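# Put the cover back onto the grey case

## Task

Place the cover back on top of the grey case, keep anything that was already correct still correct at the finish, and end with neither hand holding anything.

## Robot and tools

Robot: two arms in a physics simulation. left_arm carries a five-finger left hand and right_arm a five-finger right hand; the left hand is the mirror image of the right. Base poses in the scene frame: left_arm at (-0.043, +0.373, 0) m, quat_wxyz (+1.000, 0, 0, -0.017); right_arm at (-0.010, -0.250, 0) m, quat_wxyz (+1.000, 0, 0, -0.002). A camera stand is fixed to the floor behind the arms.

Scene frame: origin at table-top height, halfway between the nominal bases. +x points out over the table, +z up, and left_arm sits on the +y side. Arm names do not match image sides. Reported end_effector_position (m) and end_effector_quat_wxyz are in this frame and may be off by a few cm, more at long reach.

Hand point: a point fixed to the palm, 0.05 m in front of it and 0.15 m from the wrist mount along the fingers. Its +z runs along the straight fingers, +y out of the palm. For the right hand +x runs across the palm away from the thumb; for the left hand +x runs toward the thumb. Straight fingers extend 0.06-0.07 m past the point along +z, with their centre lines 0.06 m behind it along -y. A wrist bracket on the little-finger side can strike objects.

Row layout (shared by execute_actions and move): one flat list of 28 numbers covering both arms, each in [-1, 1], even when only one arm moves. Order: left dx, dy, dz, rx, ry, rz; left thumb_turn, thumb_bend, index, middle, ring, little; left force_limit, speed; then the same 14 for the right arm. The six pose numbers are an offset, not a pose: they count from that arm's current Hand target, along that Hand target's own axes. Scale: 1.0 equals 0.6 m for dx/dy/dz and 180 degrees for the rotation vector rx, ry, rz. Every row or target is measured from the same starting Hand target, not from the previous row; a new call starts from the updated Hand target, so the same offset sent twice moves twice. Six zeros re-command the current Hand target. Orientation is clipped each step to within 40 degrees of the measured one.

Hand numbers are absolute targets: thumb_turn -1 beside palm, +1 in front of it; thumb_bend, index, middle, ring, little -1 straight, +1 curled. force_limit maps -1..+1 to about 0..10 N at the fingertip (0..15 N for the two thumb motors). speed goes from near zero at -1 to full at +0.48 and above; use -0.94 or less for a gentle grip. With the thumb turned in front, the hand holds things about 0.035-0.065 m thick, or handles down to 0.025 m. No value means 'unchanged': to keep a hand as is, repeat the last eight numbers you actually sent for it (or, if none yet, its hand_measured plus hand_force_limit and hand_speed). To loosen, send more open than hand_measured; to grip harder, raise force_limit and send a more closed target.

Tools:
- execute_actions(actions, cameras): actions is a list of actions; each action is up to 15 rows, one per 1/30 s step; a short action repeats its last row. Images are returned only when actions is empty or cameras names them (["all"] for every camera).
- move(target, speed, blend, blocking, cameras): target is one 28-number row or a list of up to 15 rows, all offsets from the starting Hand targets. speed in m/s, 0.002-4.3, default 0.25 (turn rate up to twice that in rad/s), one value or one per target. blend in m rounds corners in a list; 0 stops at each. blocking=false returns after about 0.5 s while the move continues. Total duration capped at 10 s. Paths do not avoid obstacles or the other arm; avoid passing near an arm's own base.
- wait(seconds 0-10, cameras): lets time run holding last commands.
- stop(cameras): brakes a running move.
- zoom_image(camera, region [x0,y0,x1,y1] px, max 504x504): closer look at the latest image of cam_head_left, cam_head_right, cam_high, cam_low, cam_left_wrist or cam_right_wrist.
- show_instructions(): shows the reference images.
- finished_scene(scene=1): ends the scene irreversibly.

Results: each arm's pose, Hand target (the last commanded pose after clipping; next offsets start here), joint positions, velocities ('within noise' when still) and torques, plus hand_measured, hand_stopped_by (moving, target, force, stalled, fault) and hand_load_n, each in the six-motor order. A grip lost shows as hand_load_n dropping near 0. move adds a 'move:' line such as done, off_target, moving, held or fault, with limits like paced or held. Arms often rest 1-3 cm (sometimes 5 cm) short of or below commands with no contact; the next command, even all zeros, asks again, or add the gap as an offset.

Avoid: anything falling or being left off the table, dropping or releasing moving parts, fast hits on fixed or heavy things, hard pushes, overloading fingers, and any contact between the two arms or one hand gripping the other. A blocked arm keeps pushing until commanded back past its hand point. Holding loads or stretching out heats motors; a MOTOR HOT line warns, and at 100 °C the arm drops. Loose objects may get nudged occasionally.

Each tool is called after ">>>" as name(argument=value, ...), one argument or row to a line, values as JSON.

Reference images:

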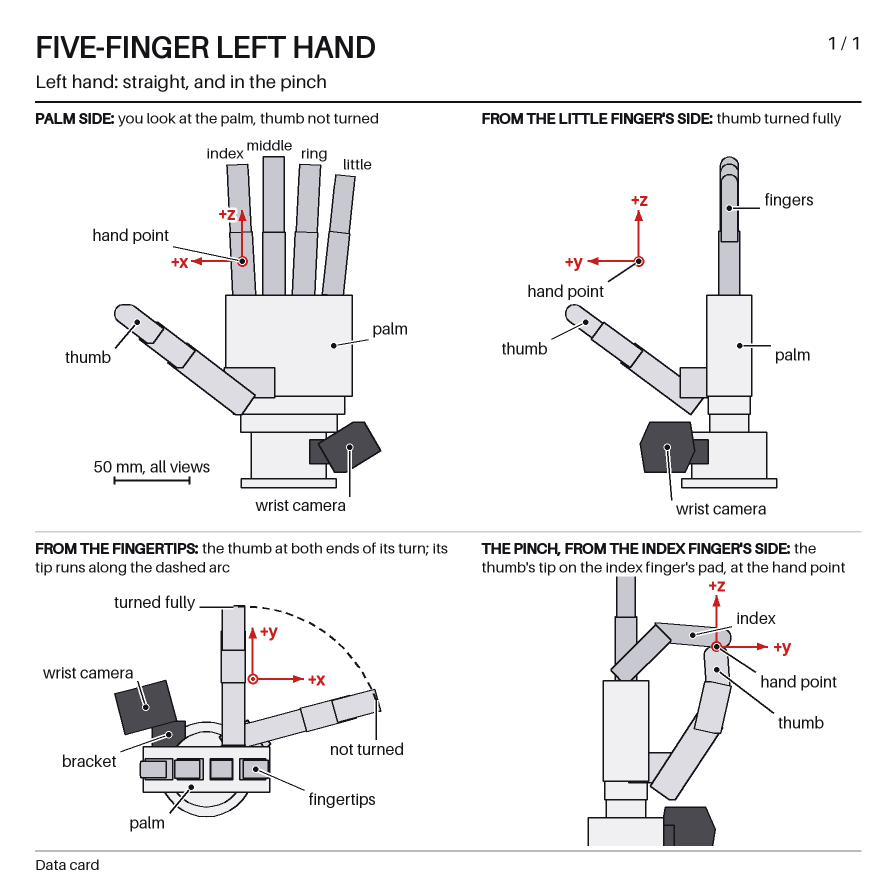

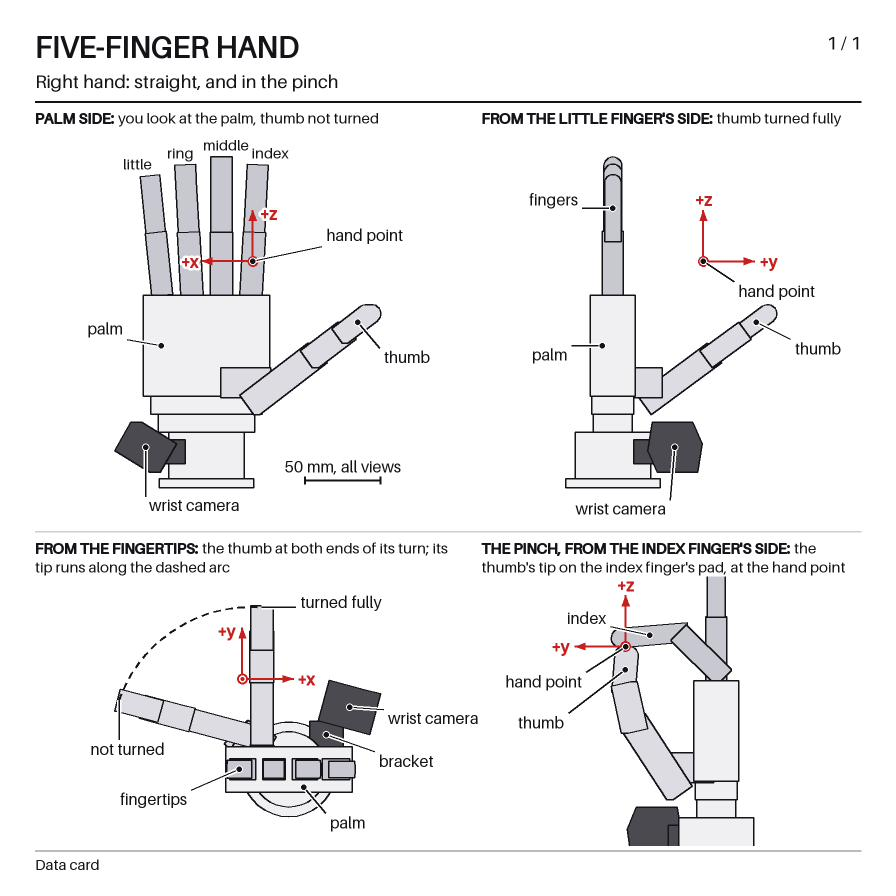

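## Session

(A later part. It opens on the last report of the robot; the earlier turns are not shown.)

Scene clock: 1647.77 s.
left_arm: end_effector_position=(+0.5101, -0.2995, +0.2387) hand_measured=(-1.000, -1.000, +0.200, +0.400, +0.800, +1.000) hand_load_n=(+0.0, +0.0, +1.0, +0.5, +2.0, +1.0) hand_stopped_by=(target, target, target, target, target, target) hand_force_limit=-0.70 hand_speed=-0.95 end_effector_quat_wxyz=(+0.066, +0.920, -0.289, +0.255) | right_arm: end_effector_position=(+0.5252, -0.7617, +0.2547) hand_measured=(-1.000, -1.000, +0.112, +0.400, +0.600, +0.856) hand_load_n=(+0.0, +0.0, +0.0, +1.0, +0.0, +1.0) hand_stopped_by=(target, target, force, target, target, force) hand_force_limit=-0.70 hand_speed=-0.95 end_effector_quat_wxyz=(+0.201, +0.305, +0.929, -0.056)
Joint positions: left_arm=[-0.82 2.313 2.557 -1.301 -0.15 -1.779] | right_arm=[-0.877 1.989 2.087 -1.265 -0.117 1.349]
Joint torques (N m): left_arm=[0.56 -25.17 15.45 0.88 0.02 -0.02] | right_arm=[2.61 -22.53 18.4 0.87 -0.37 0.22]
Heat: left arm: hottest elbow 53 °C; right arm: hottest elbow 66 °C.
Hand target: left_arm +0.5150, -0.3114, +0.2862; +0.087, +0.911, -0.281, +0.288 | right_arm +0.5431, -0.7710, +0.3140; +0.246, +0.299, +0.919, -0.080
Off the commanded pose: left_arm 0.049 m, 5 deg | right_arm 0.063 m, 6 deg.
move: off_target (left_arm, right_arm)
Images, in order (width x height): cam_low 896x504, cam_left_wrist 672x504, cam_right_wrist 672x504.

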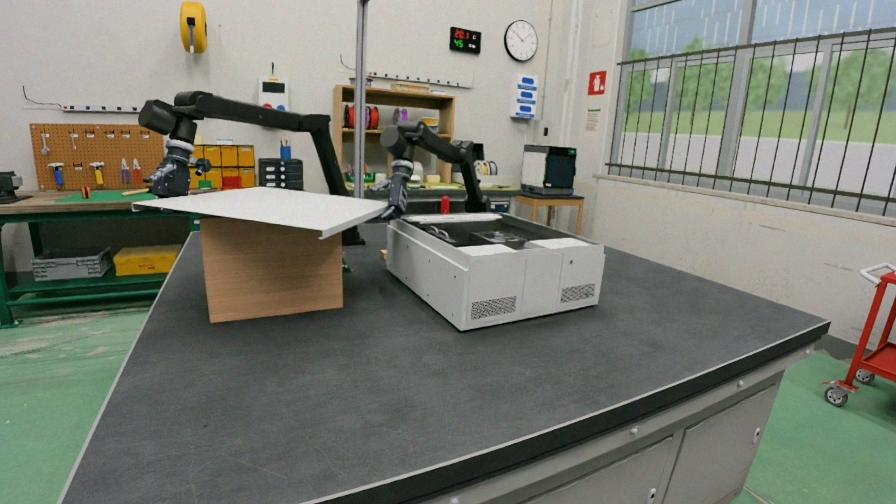

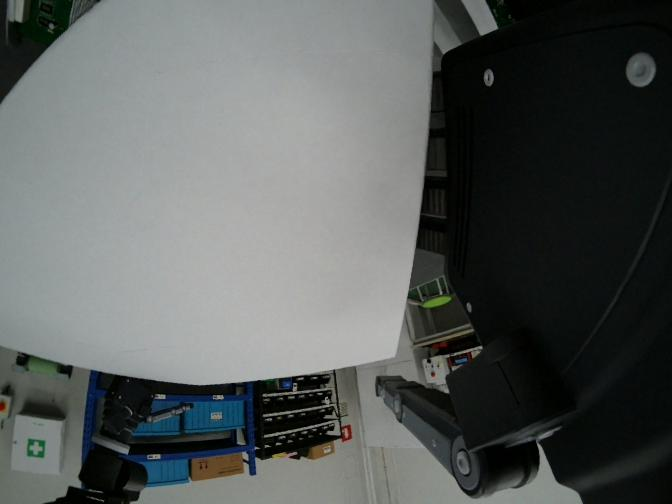

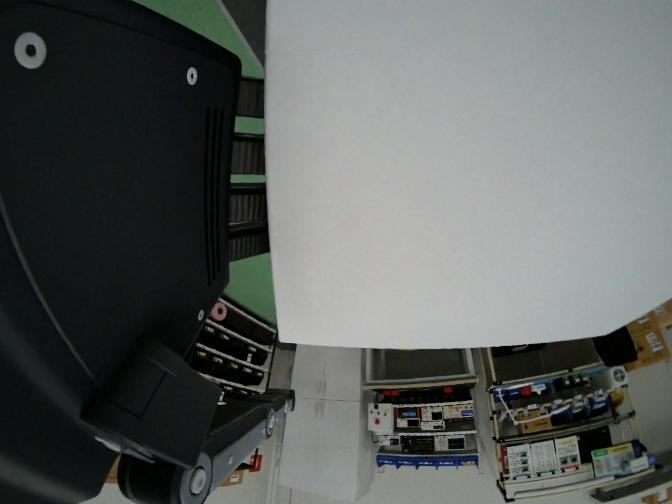

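>>> wait(
  seconds=1,
  cameras=[],
)

Scene clock: 1662.10 s.
left_arm: end_effector_position=(+0.5101, -0.2994, +0.2389) hand_measured=(-1.000, -1.000, +0.200, +0.400, +0.800, +1.000) hand_load_n=(+0.0, +0.0, +0.5, +0.0, +2.0, +1.0) hand_stopped_by=(target, target, target, target, target, target) hand_force_limit=-0.70 hand_speed=-0.95 end_effector_quat_wxyz=(+0.066, +0.920, -0.289, +0.255) | right_arm: end_effector_position=(+0.5252, -0.7617, +0.2547) hand_measured=(-1.000, -1.000, +0.112, +0.400, +0.600, +0.856) hand_load_n=(+0.0, +0.0, +0.0, +0.5, +0.0, +1.0) hand_stopped_by=(target, target, force, target, target, force) hand_force_limit=-0.70 hand_speed=-0.95 end_effector_quat_wxyz=(+0.201, +0.305, +0.929, -0.056)
Joint positions: left_arm=[-0.82 2.313 2.558 -1.301 -0.15 -1.779] | right_arm=[-0.877 1.989 2.087 -1.265 -0.117 1.349]
Joint torques (N m): left_arm=[0.67 -24.94 15.46 0.87 0.04 -0.02] | right_arm=[2.2 -20.89 18.3 1.05 -0.33 0.17]
Heat: left arm: hottest elbow 58 °C; right arm: hottest elbow 71 °C.
Hand target: left_arm +0.5150, -0.3114, +0.2862; +0.087, +0.911, -0.281, +0.288 | right_arm +0.5431, -0.7710, +0.3140; +0.246, +0.299, +0.919, -0.080
Off the commanded pose: left_arm 0.049 m, 5 deg | right_arm 0.063 m, 6 deg.
wait: 1.00 s; at rest from the start
No camera images: "cameras" was empty.

>>> move(
  target=[-0.0287, 0, 0.041, 0,0,0, -1,-1,0.2,0.4,0.8,1.0,-0.7,-0.95, 0.0333,0,0.0577,0,0,0,-1,-1,0.2,0.4,0.6,1.0,-0.7,-0.95],
  speed=0.05,
  cameras=[],
)

Scene clock: 1680.03 s.
left_arm: end_effector_position=(+0.5163, -0.3076, +0.2384) hand_measured=(-1.000, -1.000, +0.200, +0.400, +0.800, +1.000) hand_load_n=(+0.0, +0.0, +0.5, +0.0, +0.0, +0.5) hand_stopped_by=(target, target, target, target, target, target) hand_force_limit=-0.70 hand_speed=-0.95 end_effector_quat_wxyz=(+0.077, +0.916, -0.286, +0.272) | right_arm: end_effector_position=(+0.5346, -0.7699, +0.2551) hand_measured=(-1.000, -1.000, +0.112, +0.400, +0.600, +0.856) hand_load_n=(+0.0, +0.0, +1.0, +0.5, +0.0, +0.0) hand_stopped_by=(target, target, force, target, target, force) hand_force_limit=-0.70 hand_speed=-0.95 end_effector_quat_wxyz=(+0.223, +0.301, +0.925, -0.070)
Joint positions: left_arm=[-0.821 2.31 2.532 -1.237 -0.15 -1.779] | right_arm=[-0.874 1.989 2.071 -1.196 -0.117 1.349]
Joint torques (N m): left_arm=[0.79 -27.63 8.39 2.11 0.02 0] | right_arm=[1.49 -21.95 10.47 2.61 -0.29 0.2]
Heat: left arm: hottest elbow 60 °C; right arm: hottest elbow 74 °C.
Hand target: left_arm +0.5150, -0.3114, +0.2562; +0.087, +0.911, -0.281, +0.288 | right_arm +0.5432, -0.7709, +0.2740; +0.246, +0.299, +0.919, -0.080
Off the commanded pose: left_arm 0.018 m, 2 deg | right_arm 0.021 m, 3 deg.
move: off_target (left_arm, right_arm)
No camera images: "cameras" was empty.

>>> move(
  target=[0, 0, 0, 0,0,0, -1,-1,0.2,0.4,0.8,1.0,-0.7,-0.95, -0.0667,0,-0.1155,0,0,0,-1,-1,0.2,0.4,0.6,1.0,-0.7,-0.95],
  speed=0.06,
  cameras=["cam_low"],
)

Scene clock: 1812.57 s.
left_arm: end_effector_position=(+0.5135, -0.3084, +0.2330) hand_measured=(-1.000, -1.000, +0.200, +0.400, +0.800, +1.000) hand_load_n=(+0.0, +0.0, +2.0, +0.0, +0.0, +2.0) hand_stopped_by=(target, target, target, target, target, target) hand_force_limit=-0.70 hand_speed=-0.95 end_effector_quat_wxyz=(+0.075, +0.917, -0.286, +0.269) | right_arm: end_effector_position=(+0.5297, -0.7623, +0.2932) hand_measured=(-1.000, -1.000, +0.112, +0.400, +0.600, +0.856) hand_load_n=(+0.0, +0.0, +0.0, +0.0, +2.5, +2.0) hand_stopped_by=(target, target, force, target, target, force) hand_force_limit=-0.70 hand_speed=-0.95 end_effector_quat_wxyz=(+0.198, +0.304, +0.930, -0.055)
Joint positions: left_arm=[-0.825 2.309 2.52 -1.235 -0.151 -1.783] | right_arm=[-0.872 2.03 2.256 -1.399 -0.116 1.349]
Joint torques (N m): left_arm=[0.85 -27.28 8.98 2.15 0.08 0.04] | right_arm=[0.97 -22.42 18.65 1.01 -0.45 0.18]
Heat: left arm: hottest shoulder 46 °C; right arm: hottest elbow 55 °C.
Hand target: left_arm +0.5151, -0.3113, +0.2562; +0.087, +0.911, -0.281, +0.288 | right_arm +0.5432, -0.7709, +0.3541; +0.246, +0.299, +0.919, -0.080
Off the commanded pose: left_arm 0.023 m, 3 deg | right_arm 0.063 m, 6 deg.
move: off_target (left_arm, right_arm)
Images, in order (width x height): cam_low 896x504.

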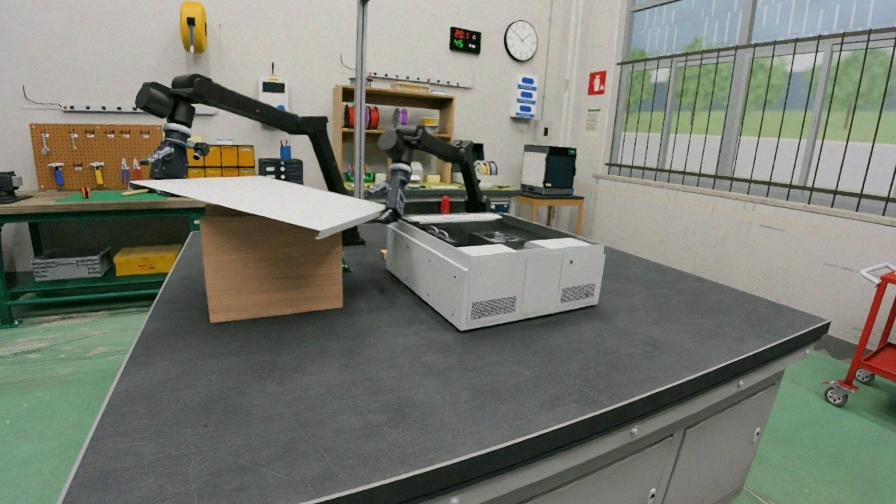

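>>> move(
  target=[0.0352,-0.0263,-0.0873, 0.0044,0,-0.0062, -1,-1,0.2,0.4,0.8,1.0,-0.7,-0.95, 0.0062,0.0385,-0.0037,-0.0038,0,-0.0066,-1,-1,0.2,0.4,0.6,1.0,-0.7,-0.95],
  speed=0.06,
  cameras=["cam_low","cam_left_wrist"],
)

Scene clock: 1833.63 s.
left_arm: end_effector_position=(+0.5033, -0.2935, +0.2320) hand_measured=(-1.000, -1.000, +0.200, +0.400, +0.800, +1.000) hand_load_n=(+0.0, +0.0, +2.0, +0.0, +0.0, +3.0) hand_stopped_by=(target, target, target, target, target, target) hand_force_limit=-0.70 hand_speed=-0.95 end_effector_quat_wxyz=(+0.059, +0.927, -0.281, +0.242) | right_arm: end_effector_position=(+0.5442, -0.7466, +0.2935) hand_measured=(-1.000, -1.000, +0.112, +0.400, +0.600, +0.856) hand_load_n=(+0.0, +0.0, +0.0, +0.0, +4.0, +0.0) hand_stopped_by=(target, target, force, target, target, force) hand_force_limit=-0.70 hand_speed=-0.95 end_effector_quat_wxyz=(+0.199, +0.290, +0.935, -0.052)
Joint positions: left_arm=[-0.825 2.294 2.52 -1.315 -0.156 -1.804] | right_arm=[-0.844 2.03 2.257 -1.399 -0.116 1.349]
Joint torques (N m): left_arm=[1.73 -28.92 14.83 0.61 -0.07 0.13] | right_arm=[1.49 -24.64 15.21 1.43 -0.26 0.27]
Heat: left arm: hottest shoulder 50 °C; right arm: hottest elbow 57 °C.
Hand target: left_arm +0.5134, -0.2913, +0.3112; +0.084, +0.915, -0.270, +0.289 | right_arm +0.5533, -0.7497, +0.3543; +0.247, +0.288, +0.922, -0.077
Off the commanded pose: left_arm 0.080 m, 6 deg | right_arm 0.061 m, 6 deg.
move: off_target (left_arm, right_arm)
Images, in order (width x height): cam_low 896x504, cam_left_wrist 672x504.

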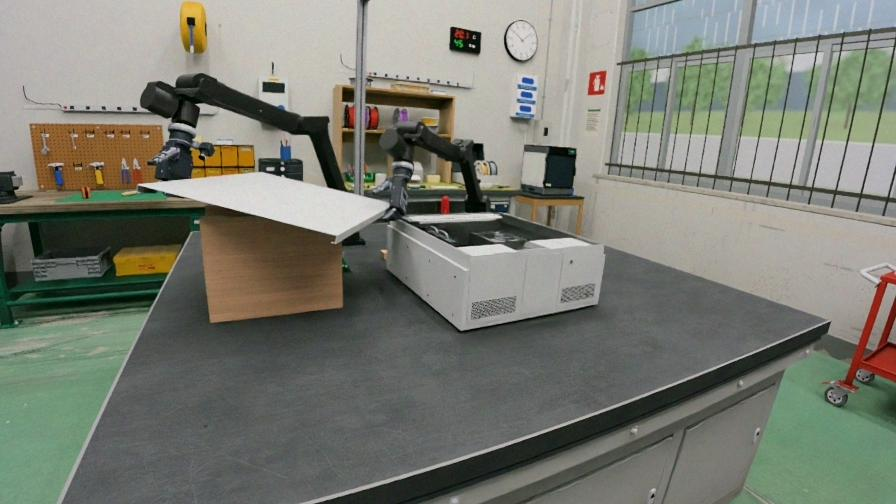

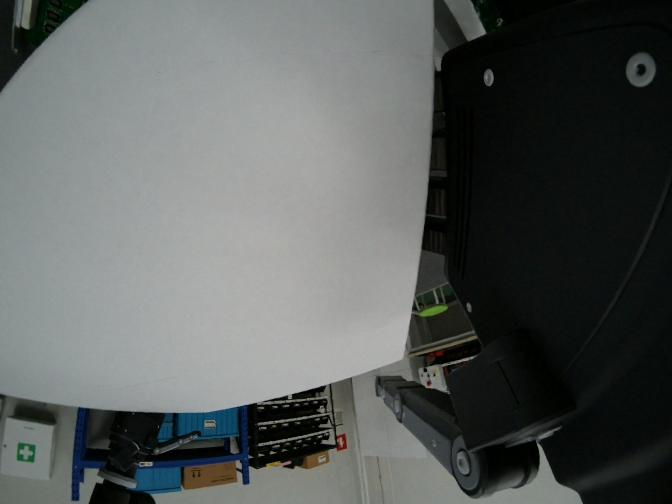

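>>> move(
  target=[0.0405,-0.014,-0.0735, 0,0,0, -1,-1,0.2,0.4,0.8,1.0,-0.7,-0.95, 0,0,0,0,0,0,-1,-1,0.2,0.4,0.6,1.0,-0.7,-0.95],
  speed=0.06,
  cameras=["cam_low"],
)

Scene clock: 1855.23 s.
left_arm: end_effector_position=(+0.5061, -0.2835, +0.2959) hand_measured=(-1.000, -1.000, +0.200, +0.400, +0.800, +1.000) hand_load_n=(+0.0, +0.0, +1.5, +0.5, +1.5, +1.5) hand_stopped_by=(target, target, target, target, target, target) hand_force_limit=-0.70 hand_speed=-0.95 end_effector_quat_wxyz=(+0.063, +0.924, -0.278, +0.255) | right_arm: end_effector_position=(+0.5441, -0.7467, +0.2934) hand_measured=(-1.000, -1.000, +0.112, +0.400, +0.600, +0.856) hand_load_n=(+0.0, -0.5, +0.5, +2.0, +0.0, +0.0) hand_stopped_by=(target, target, force, target, target, force) hand_force_limit=-0.70 hand_speed=-0.95 end_effector_quat_wxyz=(+0.199, +0.290, +0.935, -0.052)
Joint positions: left_arm=[-0.814 2.376 2.837 -1.523 -0.158 -1.795] | right_arm=[-0.844 2.03 2.257 -1.399 -0.115 1.349]
Joint torques (N m): left_arm=[1.67 -26.81 15.16 1.09 0.2 0.12] | right_arm=[1.32 -24.7 15.53 1.5 -0.32 0.28]
Heat: left arm: hottest shoulder 52 °C; right arm: hottest elbow 57 °C.
Hand target: left_arm +0.5133, -0.2814, +0.3612; +0.083, +0.915, -0.270, +0.289 | right_arm +0.5532, -0.7498, +0.3543; +0.247, +0.288, +0.922, -0.077
Off the commanded pose: left_arm 0.066 m, 5 deg | right_arm 0.062 m, 6 deg.
elbow stopped short (left arm): the move would have taken joint 3 (elbow) straighter than the controller allows.
move: off_target (left_arm, right_arm)
Images, in order (width x height): cam_low 896x504.

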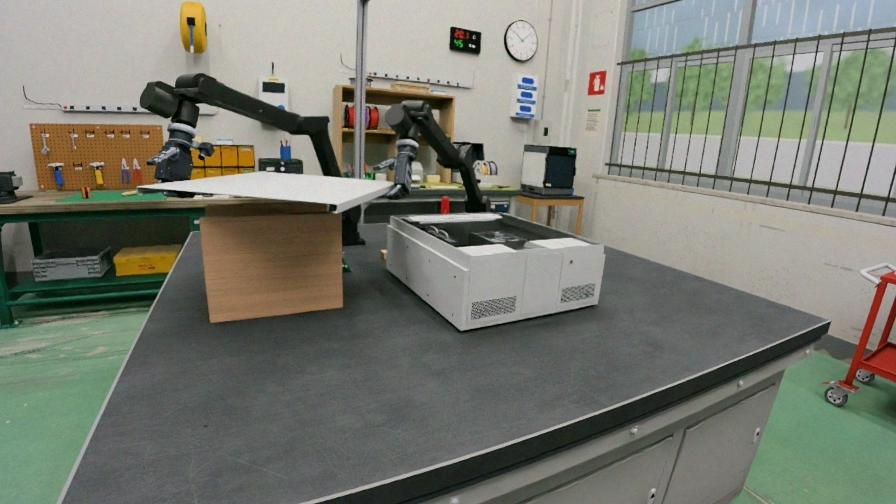

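>>> move(
  target=[
    [-0.0573,-0.0828,-0.03, 0.01385,0,-0.01978, -1,-1,0.2,0.4,0.8,1.0,-0.7,-0.95, 0.0168,0.1247,-0.0135,-0.0121,0,-0.0209,-1,-1,0.2,0.4,0.6,1.0,-0.7,-0.95],
  ],
  speed=0.05,
  cameras=["cam_low","cam_left_wrist","cam_right_wrist"],
)

Scene clock: 1869.80 s.
left_arm: end_effector_position=(+0.5048, -0.2257, +0.3141) hand_measured=(-1.000, -1.000, +0.200, +0.400, +0.800, +1.000) hand_load_n=(+0.0, +0.0, +1.5, +0.0, +1.0, +3.5) hand_stopped_by=(target, target, target, target, target, target) hand_force_limit=-0.70 hand_speed=-0.95 end_effector_quat_wxyz=(+0.055, +0.932, -0.244, +0.261) | right_arm: end_effector_position=(+0.5811, -0.6834, +0.3134) hand_measured=(-1.000, -1.000, +0.112, +0.400, +0.600, +0.856) hand_load_n=(+0.0, +0.0, +0.5, +1.5, -0.5, +0.0) hand_stopped_by=(target, target, force, target, target, force) hand_force_limit=-0.70 hand_speed=-0.95 end_effector_quat_wxyz=(+0.210, +0.250, +0.944, -0.051)
Joint positions: left_arm=[-0.774 2.098 2.382 -1.342 -0.174 -1.822] | right_arm=[-0.744 1.978 2.221 -1.39 -0.106 1.363]
Joint torques (N m): left_arm=[1.79 -26.52 9.07 2.11 0.03 0.1] | right_arm=[1.85 -24.47 10.48 2.32 -0.25 0.32]
Heat: left arm: hottest elbow 55 °C; right arm: hottest elbow 58 °C.
Hand target: left_arm +0.5078, -0.2189, +0.3565; +0.072, +0.924, -0.235, +0.292 | right_arm +0.5852, -0.6810, +0.3562; +0.250, +0.253, +0.932, -0.068
Off the commanded pose: left_arm 0.043 m, 4 deg | right_arm 0.043 m, 5 deg.
move: off_target (left_arm, right_arm)
Images, in order (width x height): cam_low 896x504, cam_left_wrist 672x504, cam_right_wrist 672x504.

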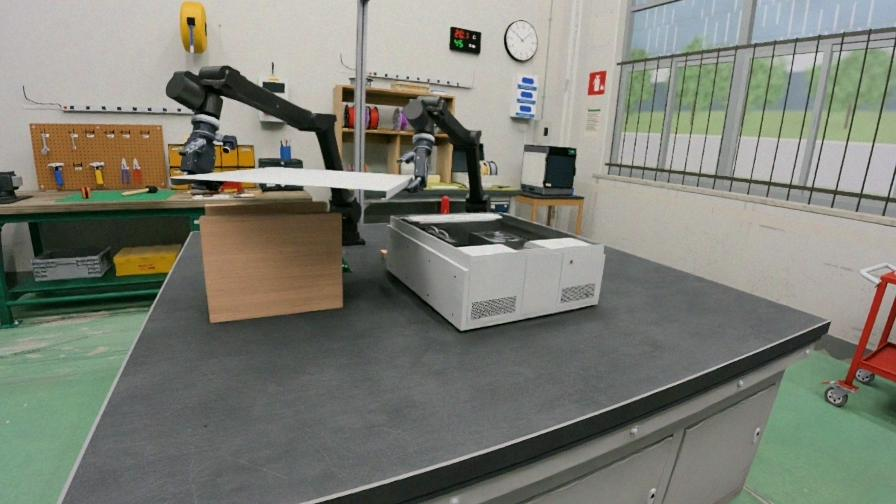

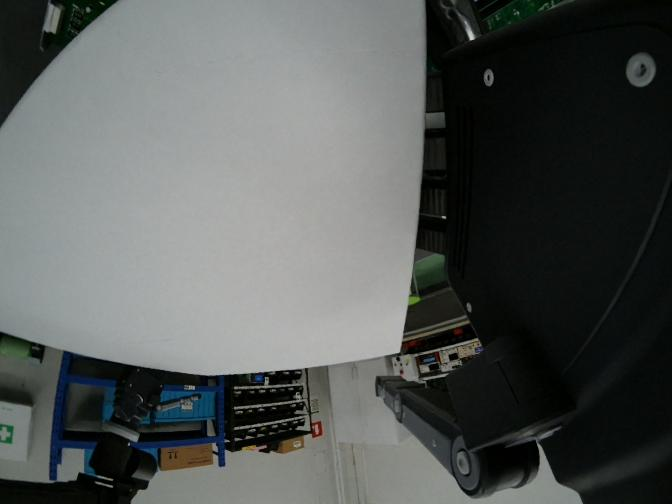

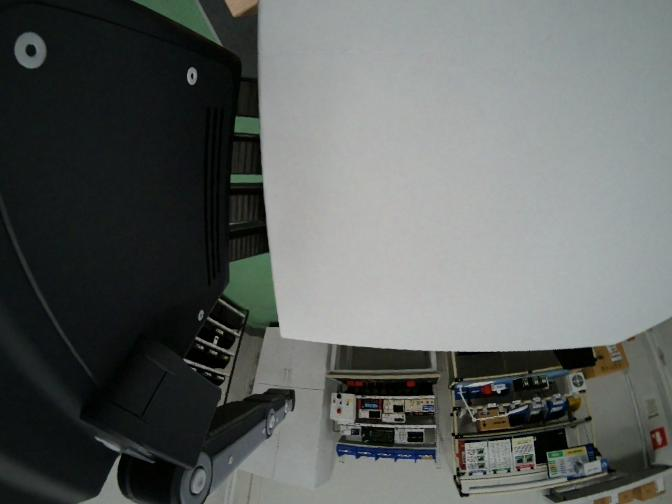

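>>> move(
  target=[
    [-0.0607,-0.1127,-0.0425, 0.0182,0,-0.0260, -1,-1,0.2,0.4,0.8,1.0,-0.7,-0.95, 0.0158,0.1682,-0.0092,-0.0159,0,-0.0275,-1,-1,0.2,0.4,0.6,1.0,-0.7,-0.95],
    [-0.1188,-0.2222,-0.0832, 0.0364,0,-0.0520, -1,-1,0.2,0.4,0.8,1.0,-0.7,-0.95, 0.0343,0.339,-0.0198,-0.03175,0,-0.055,-1,-1,0.2,0.4,0.6,1.0,-0.7,-0.95],
  ],
  speed=0.06,
  blend=0.02,
  cameras=["cam_high","cam_low","cam_left_wrist","cam_right_wrist"],
)

Scene clock: 1890.47 s.
left_arm: end_effector_position=(+0.4935, -0.0664, +0.3230) hand_measured=(-1.000, -1.000, +0.200, +0.400, +0.800, +1.000) hand_load_n=(+0.0, +0.0, +1.5, +0.0, +2.5, +3.0) hand_stopped_by=(target, target, target, target, target, target) hand_force_limit=-0.70 hand_speed=-0.95 end_effector_quat_wxyz=(+0.029, +0.951, -0.149, +0.268) | right_arm: end_effector_position=(+0.6635, -0.4937, +0.3133) hand_measured=(-1.000, -1.000, +0.112, +0.400, +0.600, +0.856) hand_load_n=(+0.0, +0.0, +0.5, +1.0, +0.5, +0.0) hand_stopped_by=(target, target, force, target, target, force) hand_force_limit=-0.70 hand_speed=-0.95 end_effector_quat_wxyz=(+0.211, +0.151, +0.965, -0.032)
Joint positions: left_arm=[-0.641 1.702 1.813 -1.174 -0.211 -1.881] | right_arm=[-0.448 1.899 2.102 -1.348 -0.061 1.444]
Joint torques (N m): left_arm=[1.67 -20.48 9.14 2.1 -0.01 0.12] | right_arm=[1.79 -22.42 10.78 2.55 -0.08 0.38]
Heat: left arm: hottest elbow 51 °C; right arm: hottest elbow 58 °C.
Hand target: left_arm +0.4950, -0.0600, +0.3570; +0.043, +0.943, -0.142, +0.298 | right_arm +0.6673, -0.4934, +0.3560; +0.255, +0.158, +0.953, -0.043
Off the commanded pose: left_arm 0.035 m, 4 deg | right_arm 0.043 m, 5 deg.
move: off_target (left_arm, right_arm)
Images, in order (width x height): cam_high 896x504, cam_low 896x504, cam_left_wrist 672x504, cam_right_wrist 672x504.

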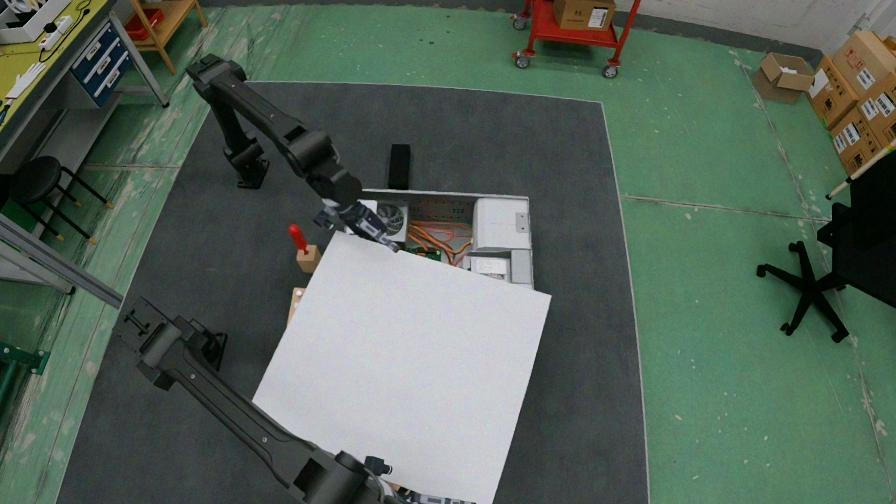

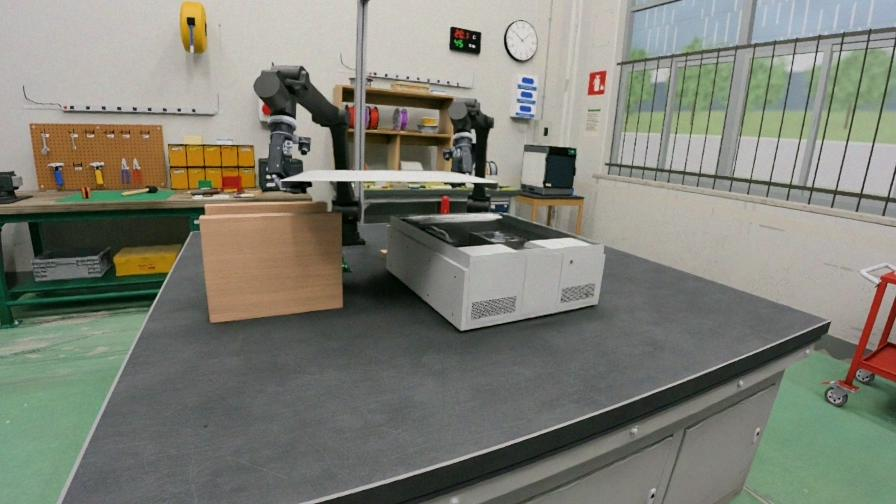

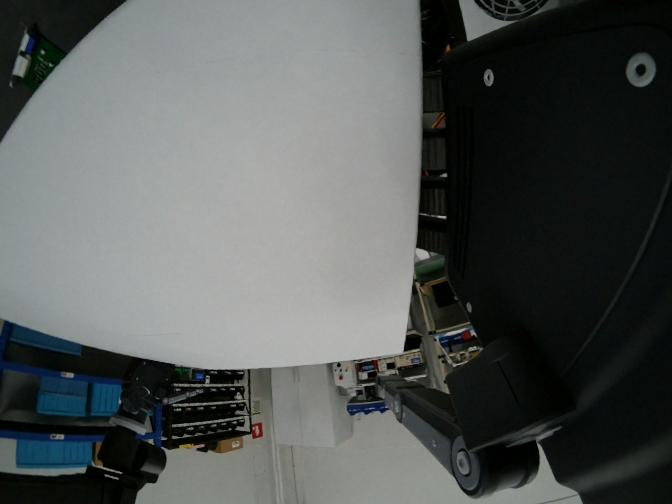

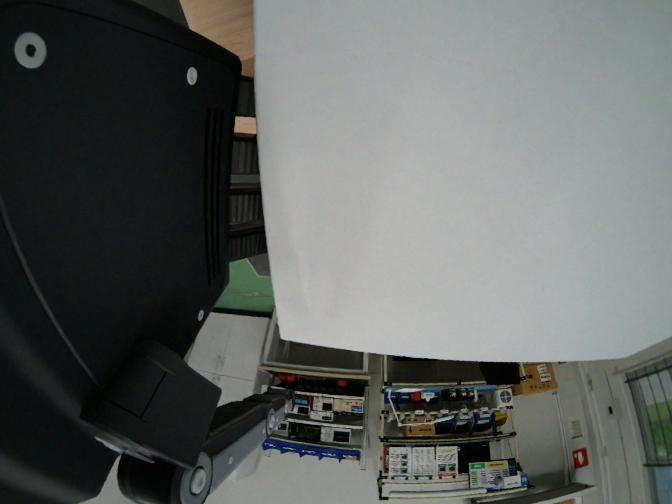

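>>> move(
  target=[
    [-0.037,-0.1185,-0.026, 0.0182,0,-0.0260, -1,-1,0.2,0.4,0.8,1.0,-0.7,-0.95, -0.0087,0.175,0.005,-0.0159,0,-0.0275,-1,-1,0.2,0.4,0.6,1.0,-0.7,-0.95],
    [-0.0722,-0.2342,-0.0505, 0.0364,0,-0.0520, -1,-1,0.2,0.4,0.8,1.0,-0.7,-0.95, -0.0143,0.3527,0.0083,-0.03175,0,-0.055,-1,-1,0.2,0.4,0.6,1.0,-0.7,-0.95],
  ],
  speed=0.06,
  blend=0.02,
  cameras=["cam_high","cam_low","cam_head_left","cam_head_right"],
)

Scene clock: 1905.57 s.
left_arm: end_effector_position=(+0.4835, +0.0862, +0.3293) hand_measured=(-1.000, -1.000, +0.200, +0.400, +0.800, +1.000) hand_load_n=(+0.0, +0.0, +1.0, +0.5, +4.0, +0.5) hand_stopped_by=(target, target, target, target, target, target) hand_force_limit=-0.70 hand_speed=-0.95 end_effector_quat_wxyz=(-0.001, +0.961, -0.057, +0.271) | right_arm: end_effector_position=(+0.7270, -0.2992, +0.2944) hand_measured=(-1.000, -1.000, +0.112, +0.400, +0.600, +0.856) hand_load_n=(+0.0, +0.0, +1.5, +0.5, +0.5, +0.0) hand_stopped_by=(target, target, force, target, target, force) hand_force_limit=-0.70 hand_speed=-0.95 end_effector_quat_wxyz=(+0.204, +0.058, +0.977, -0.014)
Joint positions: left_arm=[-0.456 1.451 1.533 -1.147 -0.221 -1.885] | right_arm=[-0.147 1.958 2.149 -1.351 -0.008 1.541]
Joint torques (N m): left_arm=[1.61 -15.03 9.37 2.26 0.06 -0.01] | right_arm=[2.2 -20.89 18.5 1.32 -0.11 0.27]
Heat: left arm: hottest elbow 48 °C; right arm: hottest elbow 59 °C.
Hand target: left_arm +0.4857, +0.0897, +0.3573; +0.013, +0.952, -0.047, +0.301 | right_arm +0.7452, -0.2963, +0.3558; +0.258, +0.063, +0.964, -0.017
Off the commanded pose: left_arm 0.028 m, 4 deg | right_arm 0.064 m, 6 deg.
move: off_target (left_arm, right_arm)
Images, in order (width x height): cam_head_left 896x504, cam_head_right 896x504, cam_high 896x504, cam_low 896x504.

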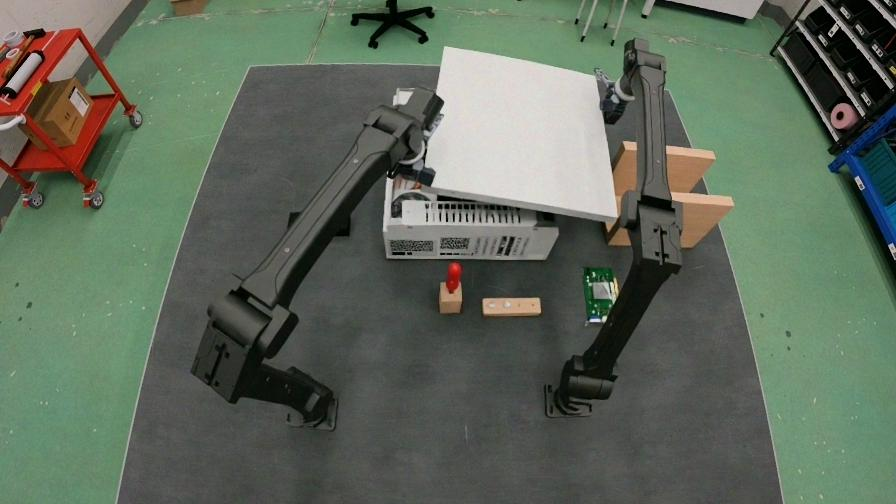

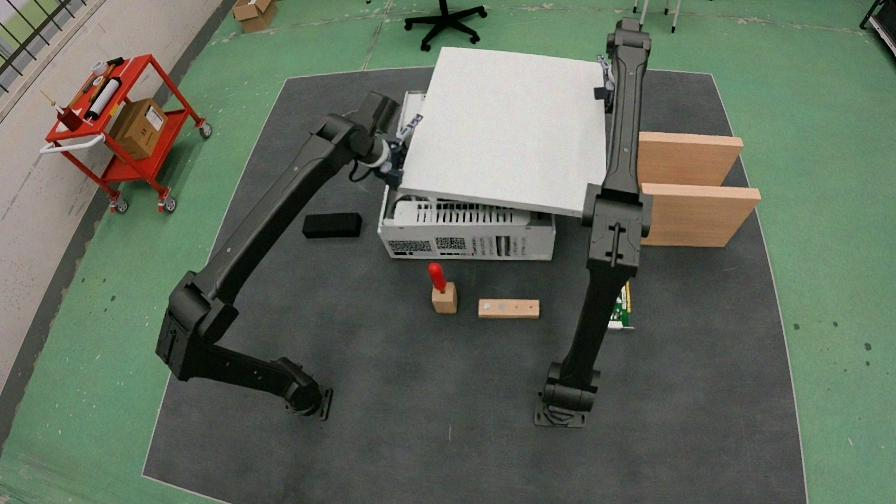

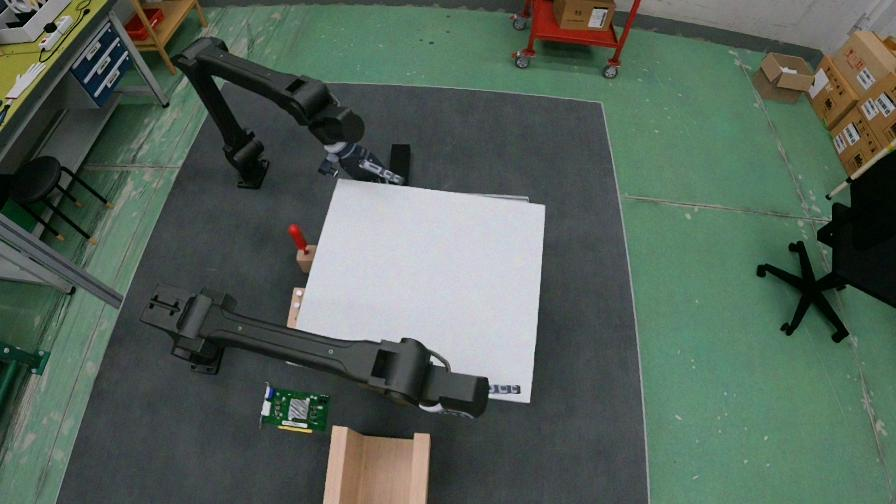

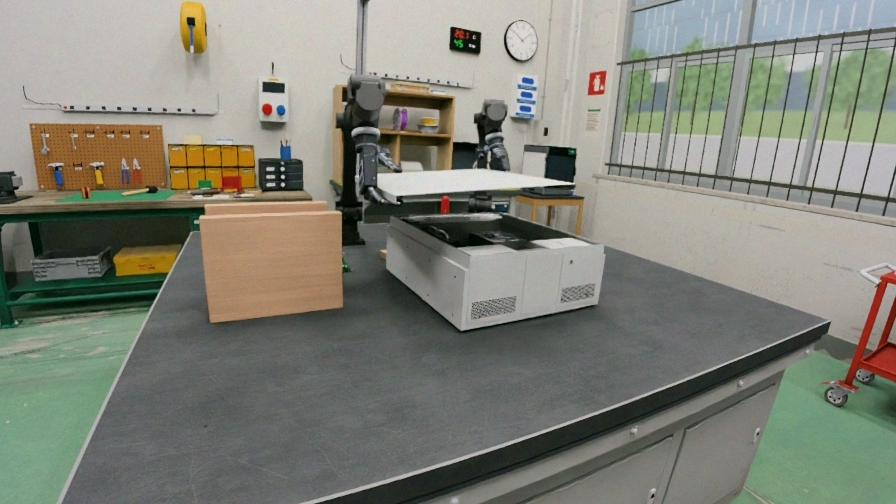

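>>> move(
  target=[
    [-0.0565,-0.1187,0.0522, 0.0182,0,-0.0260, -1,-1,0.2,0.4,0.8,1.0,-0.7,-0.95, -0.0297,0.176,0.0267,-0.0159,0,-0.0275,-1,-1,0.2,0.4,0.6,1.0,-0.7,-0.95],
  ],
  speed=0.05,
  cameras=["all"],
)

Scene clock: 1928.73 s.
left_arm: end_effector_position=(+0.4824, +0.1580, +0.2889) hand_measured=(-1.000, -1.000, +0.200, +0.400, +0.800, +1.000) hand_load_n=(+0.0, +0.0, +1.5, +0.0, +0.0, +4.5) hand_stopped_by=(target, target, target, target, target, target) hand_force_limit=-0.70 hand_speed=-0.95 end_effector_quat_wxyz=(-0.012, +0.961, -0.003, +0.275) | right_arm: end_effector_position=(+0.7656, -0.1967, +0.2882) hand_measured=(-1.000, -1.000, +0.112, +0.400, +0.600, +0.856) hand_load_n=(+0.0, +0.0, +0.0, +2.0, +0.0, +0.0) hand_stopped_by=(target, target, force, target, target, force) hand_force_limit=-0.70 hand_speed=-0.95 end_effector_quat_wxyz=(+0.203, +0.005, +0.979, -0.006)
Joint positions: left_arm=[-0.344 1.359 1.328 -1.021 -0.217 -1.885] | right_arm=[-0.001 2.1 2.363 -1.426 0.011 1.573]
Joint torques (N m): left_arm=[1.79 -13.51 9.13 2.07 0.2 0.15] | right_arm=[2.02 -23.3 18.43 1.39 -0.02 0.38]
Heat: left arm: hottest elbow 47 °C; right arm: hottest elbow 62 °C.
Hand target: left_arm +0.4830, +0.1616, +0.3124; -0.001, +0.954, +0.000, +0.301 | right_arm +0.7822, -0.1946, +0.3509; +0.259, +0.015, +0.966, -0.004
Off the commanded pose: left_arm 0.024 m, 3 deg | right_arm 0.065 m, 7 deg.
move: off_target (left_arm, right_arm)

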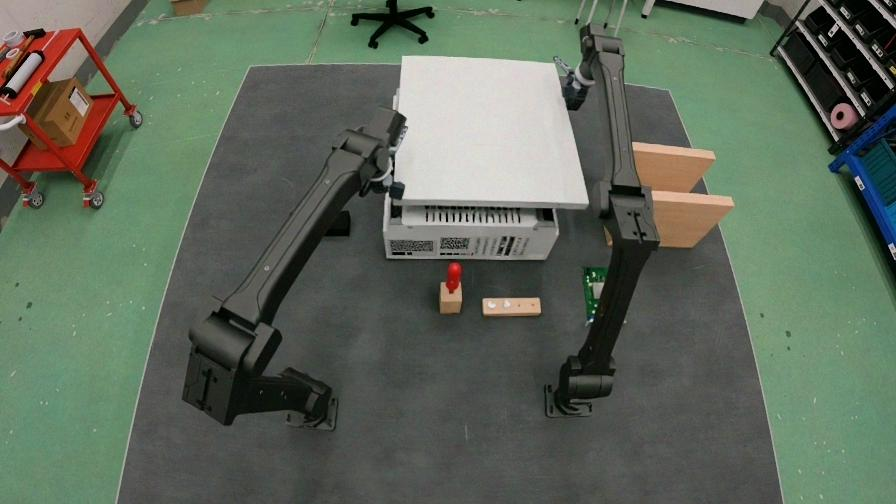

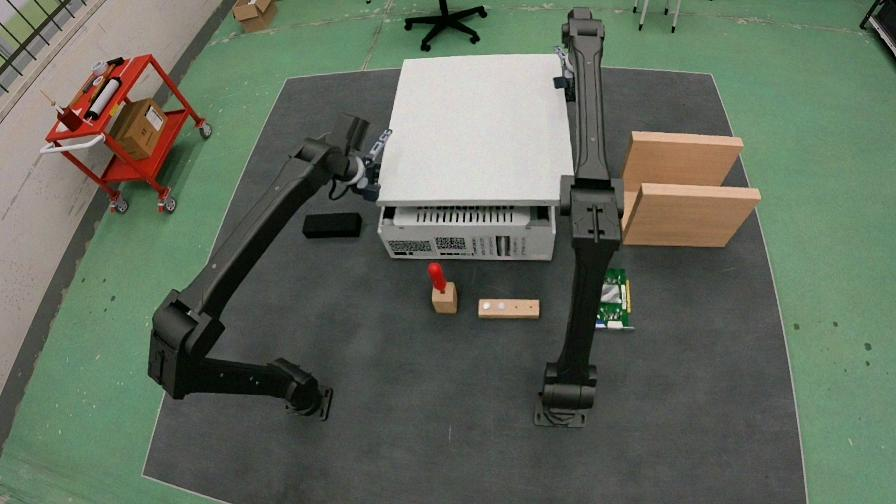

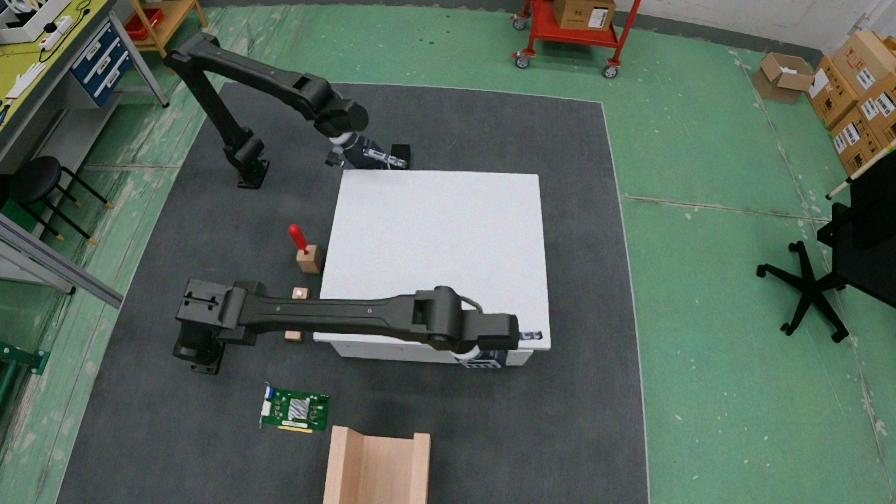

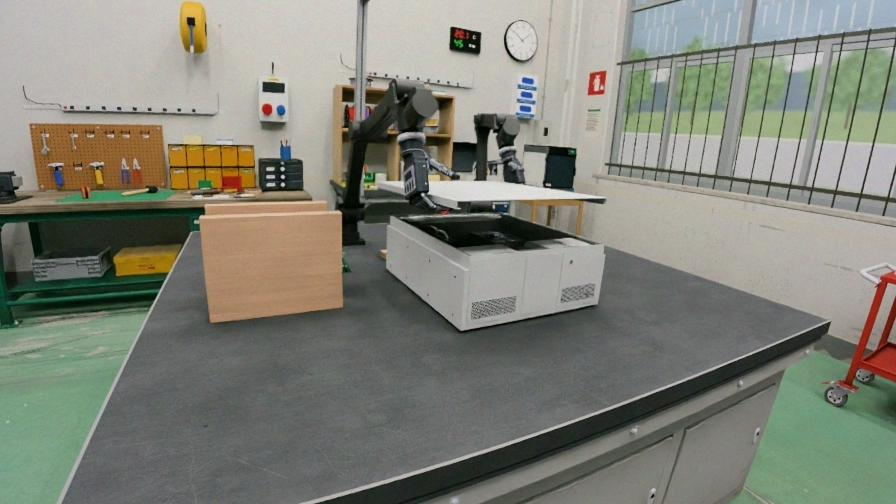

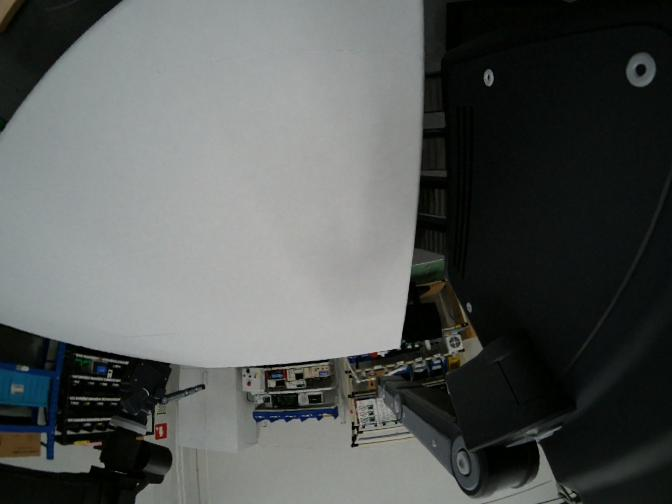

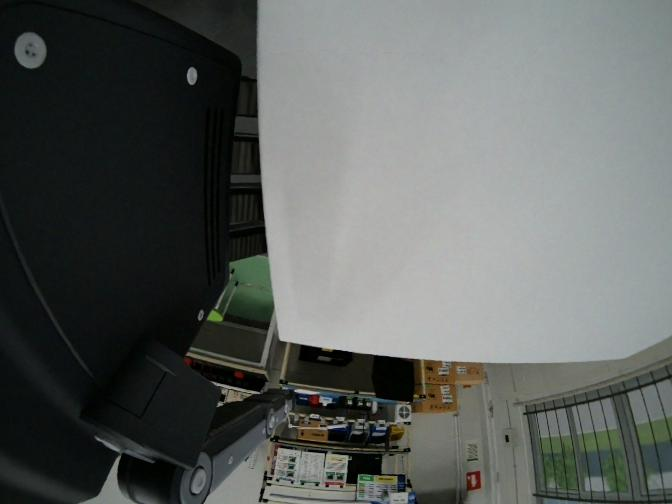

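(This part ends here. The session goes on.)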